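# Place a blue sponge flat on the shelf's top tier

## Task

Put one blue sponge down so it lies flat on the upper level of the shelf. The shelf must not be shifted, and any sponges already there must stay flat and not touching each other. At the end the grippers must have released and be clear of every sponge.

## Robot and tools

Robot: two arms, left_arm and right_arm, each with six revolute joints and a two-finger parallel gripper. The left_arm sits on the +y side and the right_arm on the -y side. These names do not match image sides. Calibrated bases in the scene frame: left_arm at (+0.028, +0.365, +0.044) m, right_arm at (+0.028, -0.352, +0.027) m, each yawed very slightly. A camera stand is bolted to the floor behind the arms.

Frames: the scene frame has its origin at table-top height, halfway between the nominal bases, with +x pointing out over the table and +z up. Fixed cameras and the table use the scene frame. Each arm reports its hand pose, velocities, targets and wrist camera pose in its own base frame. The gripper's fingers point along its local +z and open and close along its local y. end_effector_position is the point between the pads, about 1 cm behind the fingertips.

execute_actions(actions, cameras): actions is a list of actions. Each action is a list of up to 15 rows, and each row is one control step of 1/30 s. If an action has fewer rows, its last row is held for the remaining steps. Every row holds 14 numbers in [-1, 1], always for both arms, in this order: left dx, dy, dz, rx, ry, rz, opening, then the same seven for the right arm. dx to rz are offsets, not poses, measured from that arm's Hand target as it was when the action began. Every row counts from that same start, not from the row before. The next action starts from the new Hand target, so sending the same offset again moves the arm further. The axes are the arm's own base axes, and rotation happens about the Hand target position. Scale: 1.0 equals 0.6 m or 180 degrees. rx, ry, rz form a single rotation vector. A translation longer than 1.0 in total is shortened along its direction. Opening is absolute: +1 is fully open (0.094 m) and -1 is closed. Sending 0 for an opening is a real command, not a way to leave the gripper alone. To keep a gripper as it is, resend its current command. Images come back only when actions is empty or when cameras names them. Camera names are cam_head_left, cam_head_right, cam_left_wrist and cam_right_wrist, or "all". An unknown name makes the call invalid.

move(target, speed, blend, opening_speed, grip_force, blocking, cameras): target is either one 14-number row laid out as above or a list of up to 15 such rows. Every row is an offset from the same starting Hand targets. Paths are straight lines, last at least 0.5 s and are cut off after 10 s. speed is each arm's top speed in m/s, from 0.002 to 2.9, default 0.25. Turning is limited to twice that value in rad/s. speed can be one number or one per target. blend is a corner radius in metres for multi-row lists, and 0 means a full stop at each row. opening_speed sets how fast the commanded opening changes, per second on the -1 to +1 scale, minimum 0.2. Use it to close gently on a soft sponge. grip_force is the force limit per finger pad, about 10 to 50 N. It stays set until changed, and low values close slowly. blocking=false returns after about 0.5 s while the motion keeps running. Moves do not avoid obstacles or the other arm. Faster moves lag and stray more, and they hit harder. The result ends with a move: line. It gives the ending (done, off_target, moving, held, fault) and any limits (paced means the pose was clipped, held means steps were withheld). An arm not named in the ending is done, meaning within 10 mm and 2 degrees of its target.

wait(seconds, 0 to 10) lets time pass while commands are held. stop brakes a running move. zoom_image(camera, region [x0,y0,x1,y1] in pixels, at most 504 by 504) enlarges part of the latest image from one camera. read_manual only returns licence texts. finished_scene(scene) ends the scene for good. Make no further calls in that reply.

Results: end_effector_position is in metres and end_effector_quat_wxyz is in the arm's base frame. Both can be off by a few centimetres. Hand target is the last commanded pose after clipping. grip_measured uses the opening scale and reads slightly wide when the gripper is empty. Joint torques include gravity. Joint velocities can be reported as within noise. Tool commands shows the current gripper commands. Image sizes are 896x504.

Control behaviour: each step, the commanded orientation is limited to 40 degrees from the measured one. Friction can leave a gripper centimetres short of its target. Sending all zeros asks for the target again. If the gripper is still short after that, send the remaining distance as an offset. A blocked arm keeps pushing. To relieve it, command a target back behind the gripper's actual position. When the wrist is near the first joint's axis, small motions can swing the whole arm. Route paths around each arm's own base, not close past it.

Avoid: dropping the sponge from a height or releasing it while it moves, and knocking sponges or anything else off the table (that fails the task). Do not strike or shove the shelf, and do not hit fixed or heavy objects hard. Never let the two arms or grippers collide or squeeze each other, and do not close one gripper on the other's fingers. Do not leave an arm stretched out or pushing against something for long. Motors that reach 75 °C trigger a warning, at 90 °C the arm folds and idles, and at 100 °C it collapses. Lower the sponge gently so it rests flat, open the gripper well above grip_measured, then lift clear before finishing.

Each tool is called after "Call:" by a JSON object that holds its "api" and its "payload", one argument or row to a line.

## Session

Call:
{"api": "execute_actions", "payload": {
  "actions": []
}}

Scene clock: 0.00 s.
left_arm: end_effector_position=(+0.4081, +0.0457, +0.1046) grip_measured=+1.000 end_effector_quat_wxyz=(+0.570, -0.097, +0.805, +0.133) | right_arm: end_effector_position=(+0.4047, -0.0248, +0.1132) grip_measured=+1.000 end_effector_quat_wxyz=(+0.606, +0.063, +0.791, -0.059)
Joint positions: left_arm=[-0.056 1.587 0.449 0.792 -0.383 -0.025 0.094] | right_arm=[0.02 1.559 0.378 0.914 0.19 0.035 0.094]
Joint velocities: within noise
Joint torques (N m): no reading
Motor temperatures (°C): left_arm=[26 27 28 25 24 27 28] | right_arm=[27 29 26 27 27 28 28]
Heat: left arm: 28 °C; right arm: 29 °C.
Hand target: left_arm +0.4136, +0.0465, +0.1215; +0.590, -0.105, +0.790, +0.131 | right_arm +0.4093, -0.0262, +0.1295; +0.624, +0.070, +0.776, -0.058
Tool commands: left_gripper/opening=+1.0 right_gripper/opening=+1.0

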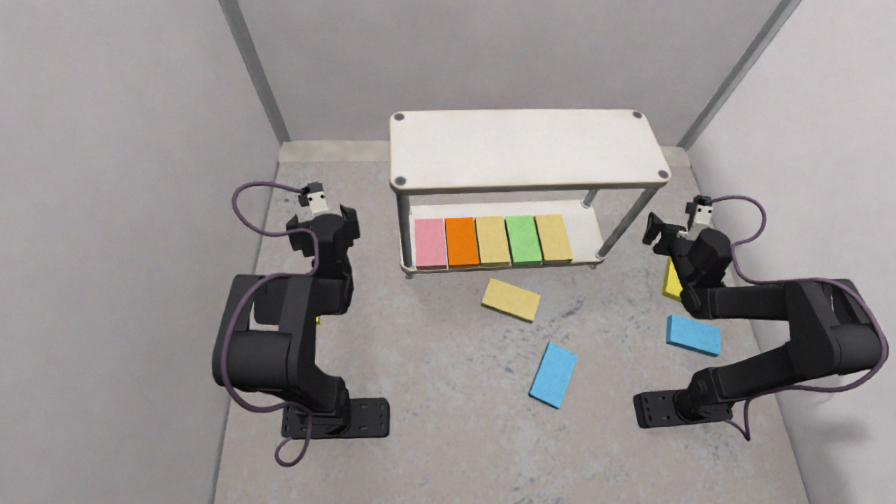

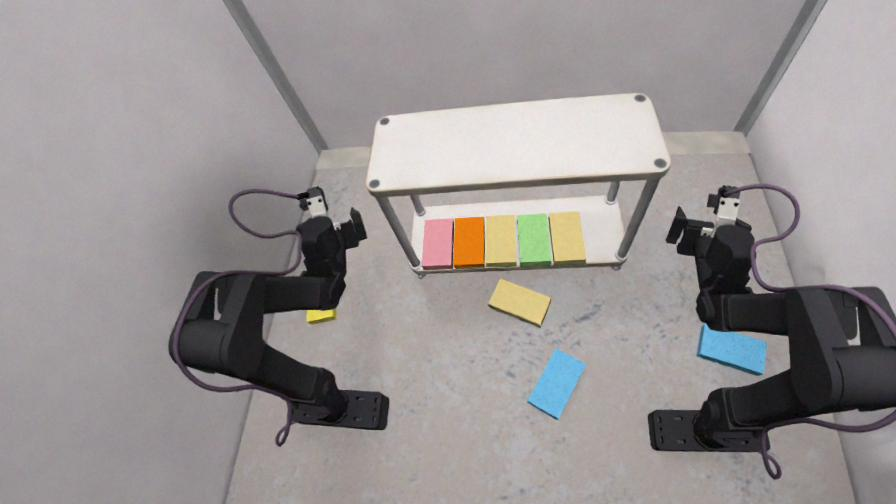

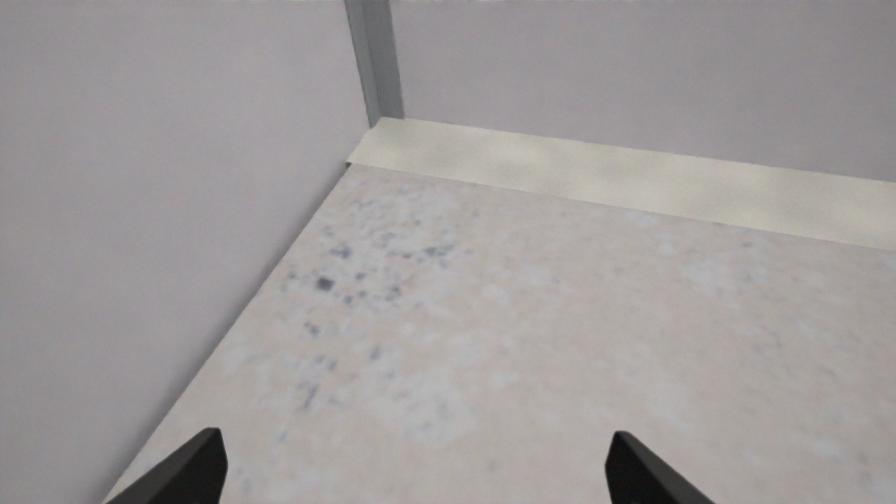

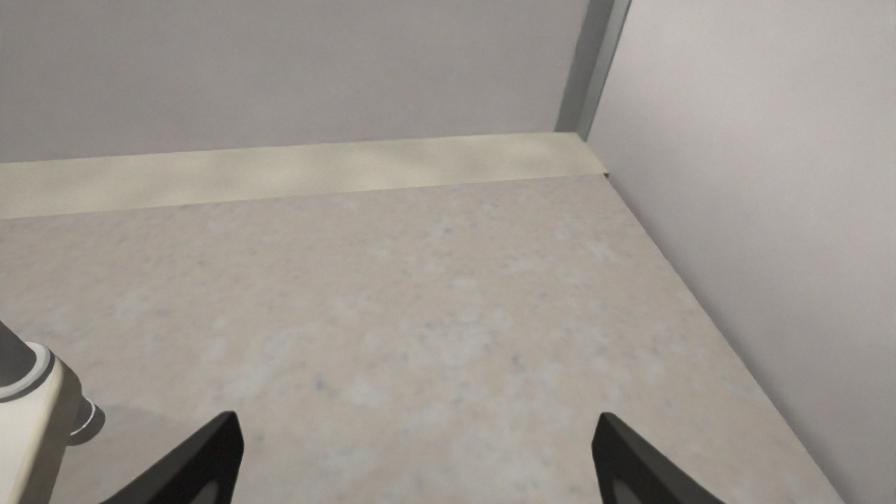

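Call:
{"api": "move", "payload": {
  "target": [
    [-0.539,-0.410,0.074,0.0853,0.1707,-0.5816,1,0,0,0,0,0,0,1],
    [-0.63,-0.765,0.07,-0.0217,0.1663,-0.2142,1,0,0,0,0,0,0,1]
  ],
  "speed": 0.4,
  "blend": [0.05,0],
  "cameras": ["cam_left_wrist","cam_head_right"]
}}

Scene clock: 8.23 s.
left_arm: end_effector_position=(+0.0326, -0.4040, +0.1459) grip_measured=+1.000 end_effector_quat_wxyz=(+0.354, +0.188, +0.914, -0.060) | right_arm: end_effector_position=(+0.4047, -0.0248, +0.1132) grip_measured=+1.000 end_effector_quat_wxyz=(+0.606, +0.063, +0.791, -0.059)
Joint positions: left_arm=[-1.792 1.912 1.601 -1.127 -0.725 -1.337 0.094] | right_arm=[0.02 1.559 0.378 0.914 0.19 0.035 0.094]
Joint torques (N m): left_arm=[-0.31 -6.32 8.79 0.26 -0.82 -0.1] | right_arm=[-0.09 -5.91 5.16 2.2 -0.01 0]
Heat: left arm: 29 °C; right arm: 29 °C.
Hand target: left_arm +0.0356, -0.4125, +0.1635; +0.376, +0.176, +0.907, -0.073 | right_arm +0.4093, -0.0262, +0.1295; +0.624, +0.070, +0.776, -0.058
Off the commanded pose: left_arm 0.020 m, 3 deg | right_arm 0.017 m, 3 deg.
move: off_target (left_arm, right_arm)
Images, in order (width x height): cam_head_right 896x504, cam_left_wrist 896x504.

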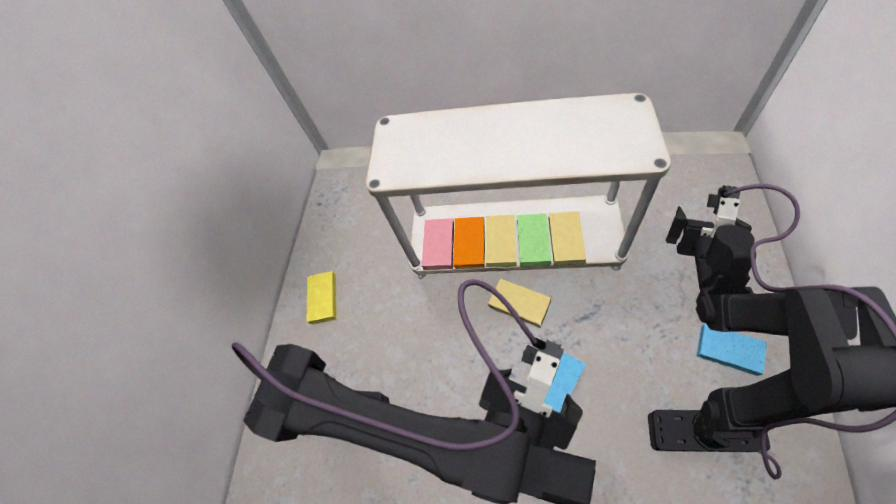

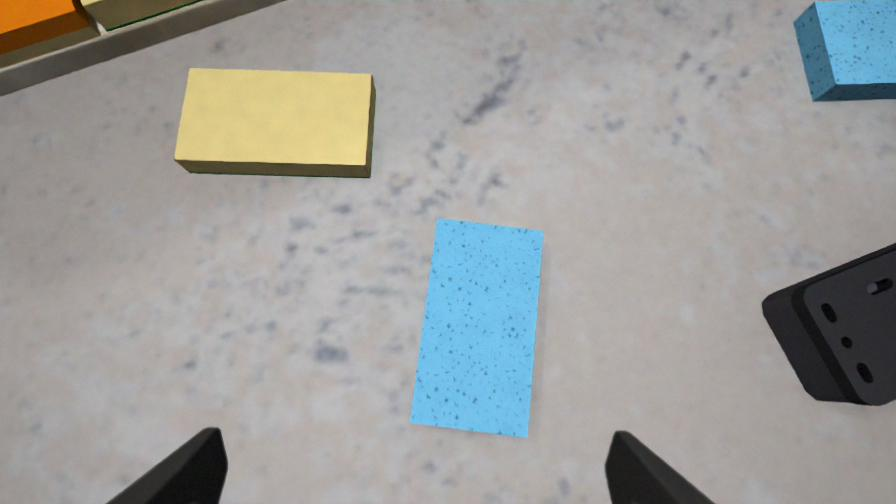

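Call:
{"api": "move", "payload": {
  "target": [0.032,-0.0525,-0.2475,0,0,-0.03,1,0,0,0,0,0,0,1],
  "cameras": ["cam_left_wrist"]
}}

Scene clock: 10.63 s.
left_arm: end_effector_position=(+0.0529, -0.4426, +0.0150) grip_measured=+1.000 end_effector_quat_wxyz=(+0.367, +0.221, +0.900, -0.083) | right_arm: end_effector_position=(+0.4047, -0.0248, +0.1132) grip_measured=+1.000 end_effector_quat_wxyz=(+0.606, +0.063, +0.791, -0.059)
Joint positions: left_arm=[-1.726 2.115 1.32 -0.489 -0.727 -1.134 0.094] | right_arm=[0.02 1.559 0.378 0.914 0.19 0.035 0.094]
Joint torques (N m): left_arm=[0.49 -8.14 3.25 0.95 -0.4 0.04] | right_arm=[-0.1 -5.93 5.15 2.2 -0.01 0]
Heat: left arm: 29 °C; right arm: 30 °C.
Hand target: left_arm +0.0548, -0.4440, +0.0150; +0.372, +0.218, +0.898, -0.091 | right_arm +0.4093, -0.0262, +0.1295; +0.624, +0.070, +0.776, -0.058
Off the commanded pose: left_arm 0.002 m, 1 deg | right_arm 0.017 m, 3 deg.
move: off_target (right_arm)
Images, in order (width x height): cam_left_wrist 896x504.

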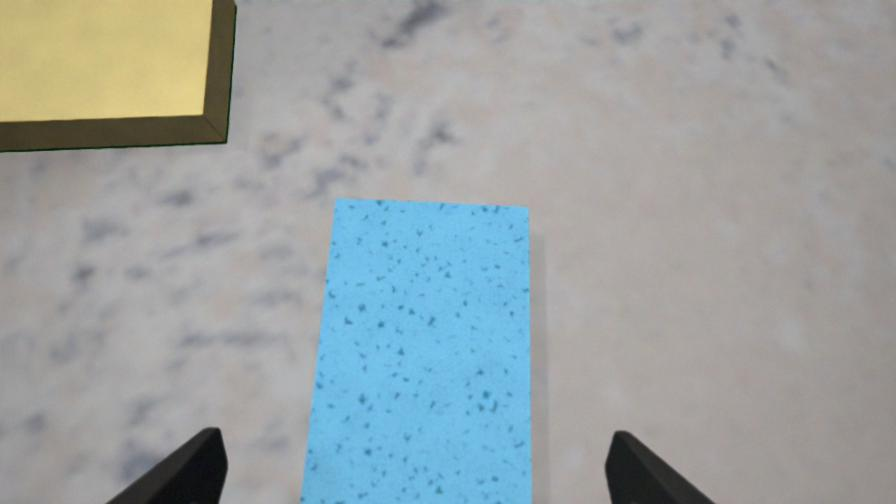

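Call:
{"api": "move", "payload": {
  "target": [0,0,-0.072,0,0,0,1,0,0,0,0,0,0,1],
  "speed": 0.15
}}

Call:
{"api": "move", "payload": {
  "target": [0,0,0,0,0,0,0.25,0,0,0,0,0,0,1],
  "opening_speed": 1,
  "cameras": ["cam_left_wrist"]
}}

Scene clock: 12.37 s.
left_arm: end_effector_position=(+0.0523, -0.4422, -0.0264) grip_measured=+1.000 end_effector_quat_wxyz=(+0.367, +0.223, +0.899, -0.084) | right_arm: end_effector_position=(+0.4047, -0.0248, +0.1132) grip_measured=+1.000 end_effector_quat_wxyz=(+0.606, +0.063, +0.791, -0.059)
Joint positions: left_arm=[-1.728 2.204 1.269 -0.346 -0.727 -1.13 0.094] | right_arm=[0.02 1.559 0.378 0.914 0.19 0.035 0.094]
Joint torques (N m): left_arm=[0.44 -7.72 3.22 0.94 -0.4 0.03] | right_arm=[-0.09 -5.93 5.16 2.2 -0.01 0]
Heat: left arm: 29 °C; right arm: 30 °C.
Hand target: left_arm +0.0548, -0.4440, -0.0282; +0.372, +0.218, +0.898, -0.091 | right_arm +0.4093, -0.0262, +0.1295; +0.624, +0.070, +0.776, -0.058
Off the commanded pose: left_arm 0.004 m, 1 deg | right_arm 0.017 m, 3 deg.
move: off_target (right_arm)

Scene clock: 13.80 s.
left_arm: end_effector_position=(+0.0523, -0.4422, -0.0264) grip_measured=+0.350 end_effector_quat_wxyz=(+0.367, +0.225, +0.899, -0.084) | right_arm: end_effector_position=(+0.4047, -0.0248, +0.1132) grip_measured=+1.000 end_effector_quat_wxyz=(+0.606, +0.063, +0.791, -0.059)
Joint positions: left_arm=[-1.728 2.204 1.269 -0.346 -0.727 -1.127 0.063] | right_arm=[0.02 1.559 0.378 0.914 0.19 0.035 0.094]
Joint torques (N m): left_arm=[0.43 -7.77 3.26 0.95 -0.41 0.03] | right_arm=[-0.09 -5.93 5.16 2.2 -0.01 0]
Heat: left arm: 29 °C; right arm: 31 °C.
Hand target: left_arm +0.0548, -0.4440, -0.0282; +0.372, +0.218, +0.898, -0.091 | right_arm +0.4093, -0.0262, +0.1295; +0.624, +0.070, +0.776, -0.058
Off the commanded pose: left_arm 0.004 m, 1 deg | right_arm 0.017 m, 3 deg.
move: off_target (right_arm)
Images, in order (width x height): cam_left_wrist 896x504.

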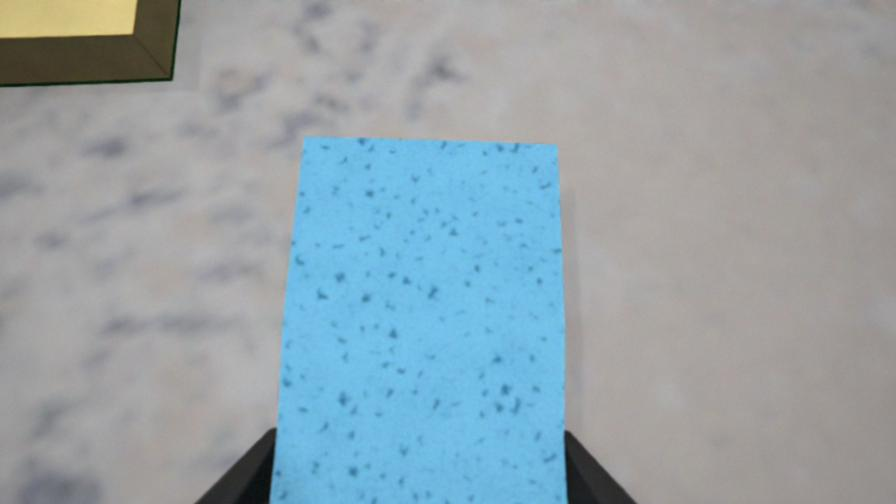

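Call:
{"api": "move", "payload": {
  "target": [
    [0.058,0.173,0.514,0,0,0,0.25,0,0,0,0,0,0,1],
    [0.292,0.287,0.793,0,0,0,0.25,0,0,0,0,0,0,1],
    [0.55,0.407,0.673,0,0,0.16,0.25,0,0,0,0,0,0,1]
  ],
  "speed": 0.28,
  "blend": [0.05,0.04,0],
  "cameras": ["cam_left_wrist","cam_head_left","cam_head_right"]
}}

Scene clock: 19.30 s.
left_arm: end_effector_position=(+0.3892, -0.2063, +0.3621) grip_measured=+0.348 end_effector_quat_wxyz=(+0.371, -0.003, +0.929, -0.001) | right_arm: end_effector_position=(+0.4047, -0.0248, +0.1132) grip_measured=+1.000 end_effector_quat_wxyz=(+0.606, +0.063, +0.791, -0.059)
Joint positions: left_arm=[-0.665 1.989 2.598 -1.538 -0.44 -0.522 0.063] | right_arm=[0.02 1.559 0.378 0.914 0.19 0.035 0.094]
Joint torques (N m): left_arm=[0.05 -6.57 6.98 0.91 -0.48 -0.1] | right_arm=[-0.09 -5.93 5.16 2.2 -0.01 0]
Heat: left arm: 30 °C; right arm: 31 °C.
Hand target: left_arm +0.3848, -0.1998, +0.3756; +0.383, -0.012, +0.924, +0.005 | right_arm +0.4093, -0.0262, +0.1295; +0.624, +0.070, +0.776, -0.058
Off the commanded pose: left_arm 0.016 m, 2 deg | right_arm 0.017 m, 3 deg.
joint sent to its limit (left arm) — joint 4 (wrist pitch), lower limit. The joint targets are off in position, not in orientation.
move: off_target (left_arm, right_arm)
Images, in order (width x height): cam_head_left 896x504, cam_head_right 896x504, cam_left_wrist 896x504.

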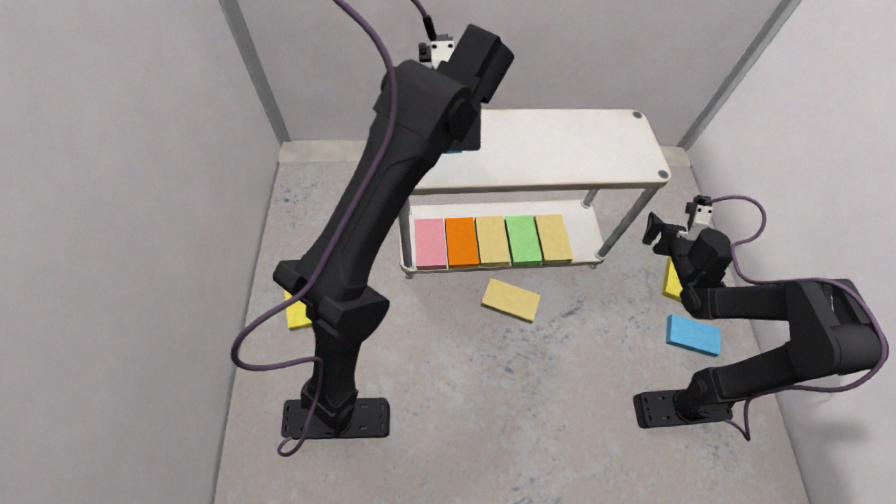

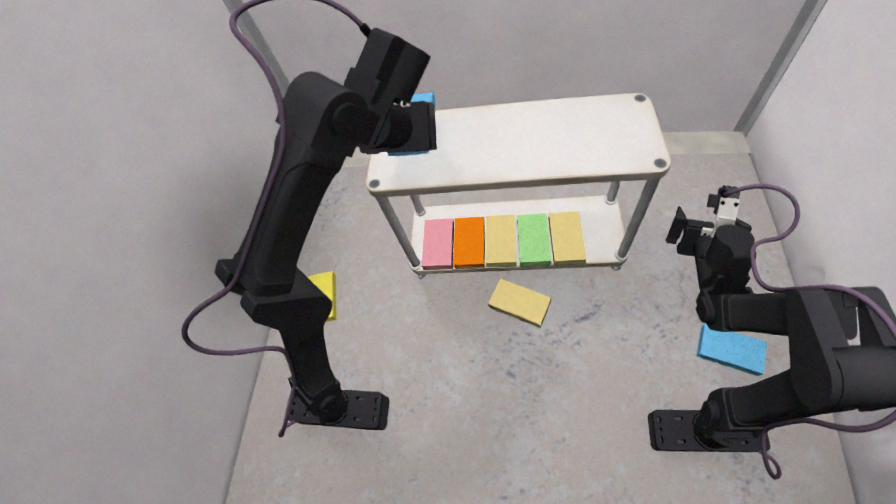

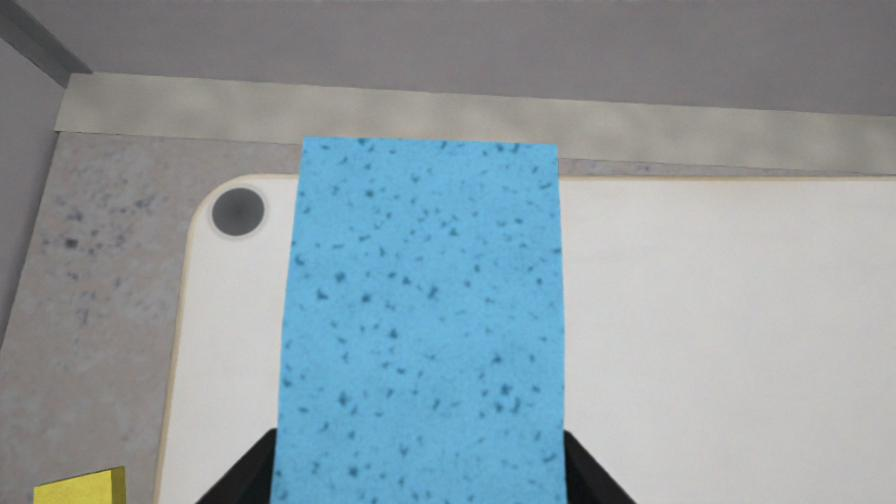

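Call:
{"api": "move", "payload": {
  "target": [-0.02,0,-0.073,0,0.004,0,0.25,0,0,0,0,0,0,1],
  "speed": 0.07,
  "cameras": ["cam_left_wrist"]
}}

Scene clock: 20.87 s.
left_arm: end_effector_position=(+0.3768, -0.1996, +0.3282) grip_measured=+0.348 end_effector_quat_wxyz=(+0.371, -0.008, +0.929, +0.013) | right_arm: end_effector_position=(+0.4047, -0.0248, +0.1132) grip_measured=+1.000 end_effector_quat_wxyz=(+0.606, +0.063, +0.791, -0.059)
Joint positions: left_arm=[-0.685 1.779 2.124 -1.299 -0.477 -0.547 0.063] | right_arm=[0.02 1.559 0.378 0.914 0.19 0.035 0.094]
Joint torques (N m): left_arm=[-0.44 -7.23 2.8 1.24 -0.16 -0.1] | right_arm=[-0.1 -5.93 5.16 2.2 -0.01 0]
Motor temperatures (°C): left_arm=[26 28 30 26 25 27 28] | right_arm=[27 29 27 32 27 28 28]
Heat: left arm: 30 °C; right arm: 32 °C.
Hand target: left_arm +0.3728, -0.1998, +0.3318; +0.377, -0.012, +0.926, +0.005 | right_arm +0.4093, -0.0262, +0.1295; +0.624, +0.070, +0.776, -0.058
Off the commanded pose: left_arm 0.005 m, 1 deg | right_arm 0.017 m, 3 deg.
move: off_target (right_arm)
Images, in order (width x height): cam_left_wrist 896x504.

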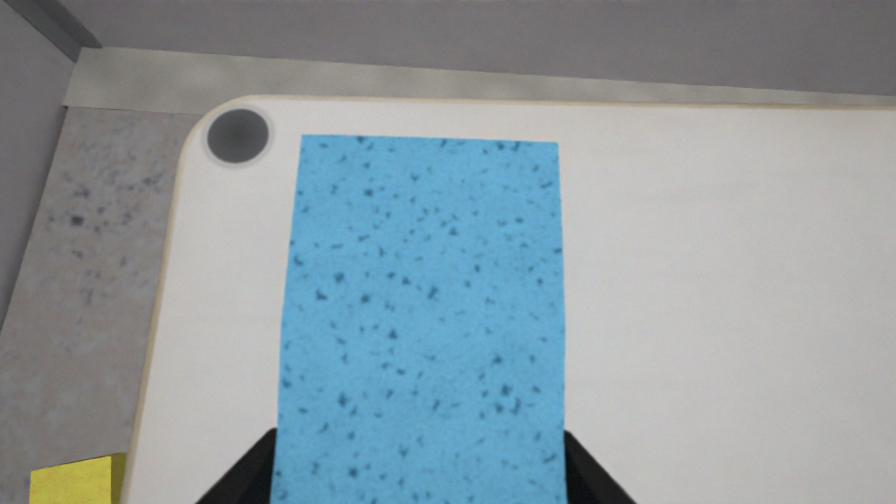

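Call:
{"api": "move", "payload": {
  "target": [0,0,-0.012,0,0.004,0,0.25,0,0,0,0,0,0,1],
  "speed": 0.04
}}

Scene clock: 21.93 s.
left_arm: end_effector_position=(+0.3771, -0.1995, +0.3284) grip_measured=+0.348 end_effector_quat_wxyz=(+0.378, -0.009, +0.926, +0.015) | right_arm: end_effector_position=(+0.4047, -0.0248, +0.1132) grip_measured=+1.000 end_effector_quat_wxyz=(+0.606, +0.063, +0.791, -0.059)
Joint positions: left_arm=[-0.689 1.765 2.096 -1.274 -0.49 -0.547 0.063] | right_arm=[0.02 1.559 0.378 0.914 0.19 0.035 0.094]
Joint torques (N m): left_arm=[-0.13 -6.61 2.61 1.17 -0.07 -0.12] | right_arm=[-0.09 -5.91 5.16 2.2 -0.01 0]
Heat: left arm: 30 °C; right arm: 32 °C.
Hand target: left_arm +0.3728, -0.1998, +0.3246; +0.371, -0.012, +0.929, +0.005 | right_arm +0.4093, -0.0262, +0.1295; +0.624, +0.070, +0.776, -0.058
Off the commanded pose: left_arm 0.006 m, 1 deg | right_arm 0.017 m, 3 deg.
move: off_target (right_arm)

Contact. Release and retreat.

Call:
{"api": "move", "payload": {
  "target": [0.006,0,0.004,0,0,0,1,0,0,0,0,0,0,1],
  "opening_speed": 1
}}

Call:
{"api": "move", "payload": {
  "target": [-0.17,0,0.16,0,0,0,1,0,0,0,0,0,0,1],
  "speed": 0.15,
  "cameras": ["cam_left_wrist","cam_head_right"]
}}

Scene clock: 23.33 s.
left_arm: end_effector_position=(+0.3758, -0.2027, +0.3267) grip_measured=+0.997 end_effector_quat_wxyz=(+0.372, -0.006, +0.928, +0.005) | right_arm: end_effector_position=(+0.4047, -0.0248, +0.1132) grip_measured=+1.000 end_effector_quat_wxyz=(+0.606, +0.063, +0.791, -0.059)
Joint positions: left_arm=[-0.688 1.765 2.096 -1.274 -0.466 -0.547 0.094] | right_arm=[0.02 1.559 0.378 0.914 0.19 0.035 0.094]
Joint torques (N m): left_arm=[0.39 -5.61 4.71 1.08 -0.16 -0.06] | right_arm=[-0.09 -5.94 5.16 2.2 -0.01 0]
Heat: left arm: 30 °C; right arm: 32 °C.
Hand target: left_arm +0.3764, -0.1998, +0.3270; +0.371, -0.012, +0.929, +0.005 | right_arm +0.4093, -0.0262, +0.1295; +0.624, +0.070, +0.776, -0.058
Off the commanded pose: left_arm 0.003 m, 1 deg | right_arm 0.017 m, 3 deg.
move: off_target (right_arm)

Scene clock: 25.23 s.
left_arm: end_effector_position=(+0.2777, -0.2140, +0.4145) grip_measured=+0.997 end_effector_quat_wxyz=(+0.425, +0.016, +0.903, -0.059) | right_arm: end_effector_position=(+0.4047, -0.0248, +0.1132) grip_measured=+1.000 end_effector_quat_wxyz=(+0.606, +0.063, +0.791, -0.059)
Joint positions: left_arm=[-0.947 1.639 2.314 -1.535 -0.584 -0.689 0.094] | right_arm=[0.02 1.559 0.378 0.914 0.19 0.035 0.094]
Joint torques (N m): left_arm=[-0.35 -4.62 4.51 0.92 -0.58 -0.09] | right_arm=[-0.1 -5.93 5.16 2.2 -0.01 0]
Heat: left arm: 30 °C; right arm: 32 °C.
Hand target: left_arm +0.2744, -0.1998, +0.4230; +0.371, -0.012, +0.929, +0.005 | right_arm +0.4093, -0.0262, +0.1295; +0.624, +0.070, +0.776, -0.058
Off the commanded pose: left_arm 0.017 m, 10 deg | right_arm 0.017 m, 3 deg.
joint sent to its limit (left arm) — joint 4 (wrist pitch), lower limit. The joint targets are off in position and orientation.
move: off_target (left_arm, right_arm)
Images, in order (width x height): cam_head_right 896x504, cam_left_wrist 896x504.

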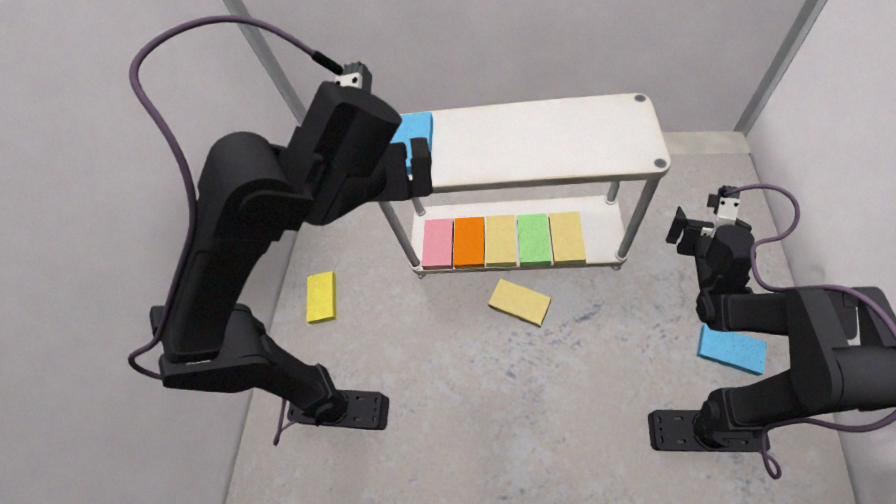

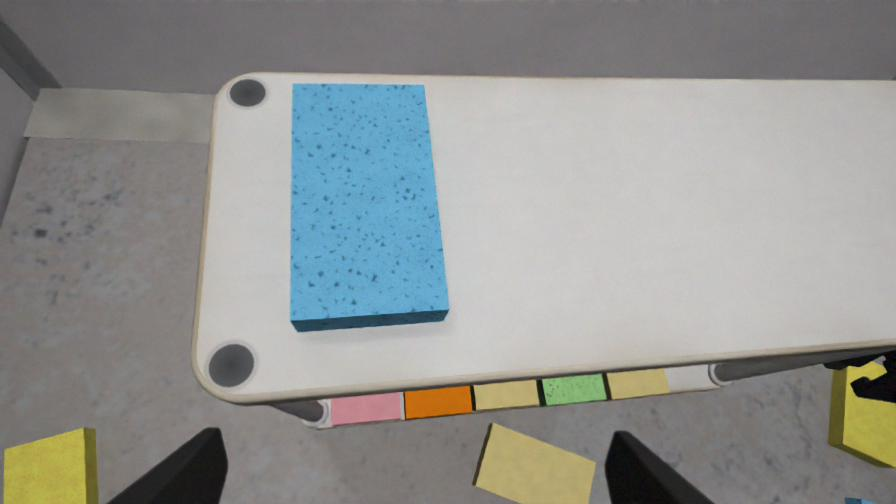

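Call:
{"api": "finished_scene", "payload": {
  "scene": 3
}}

The scene is finished: the task was done.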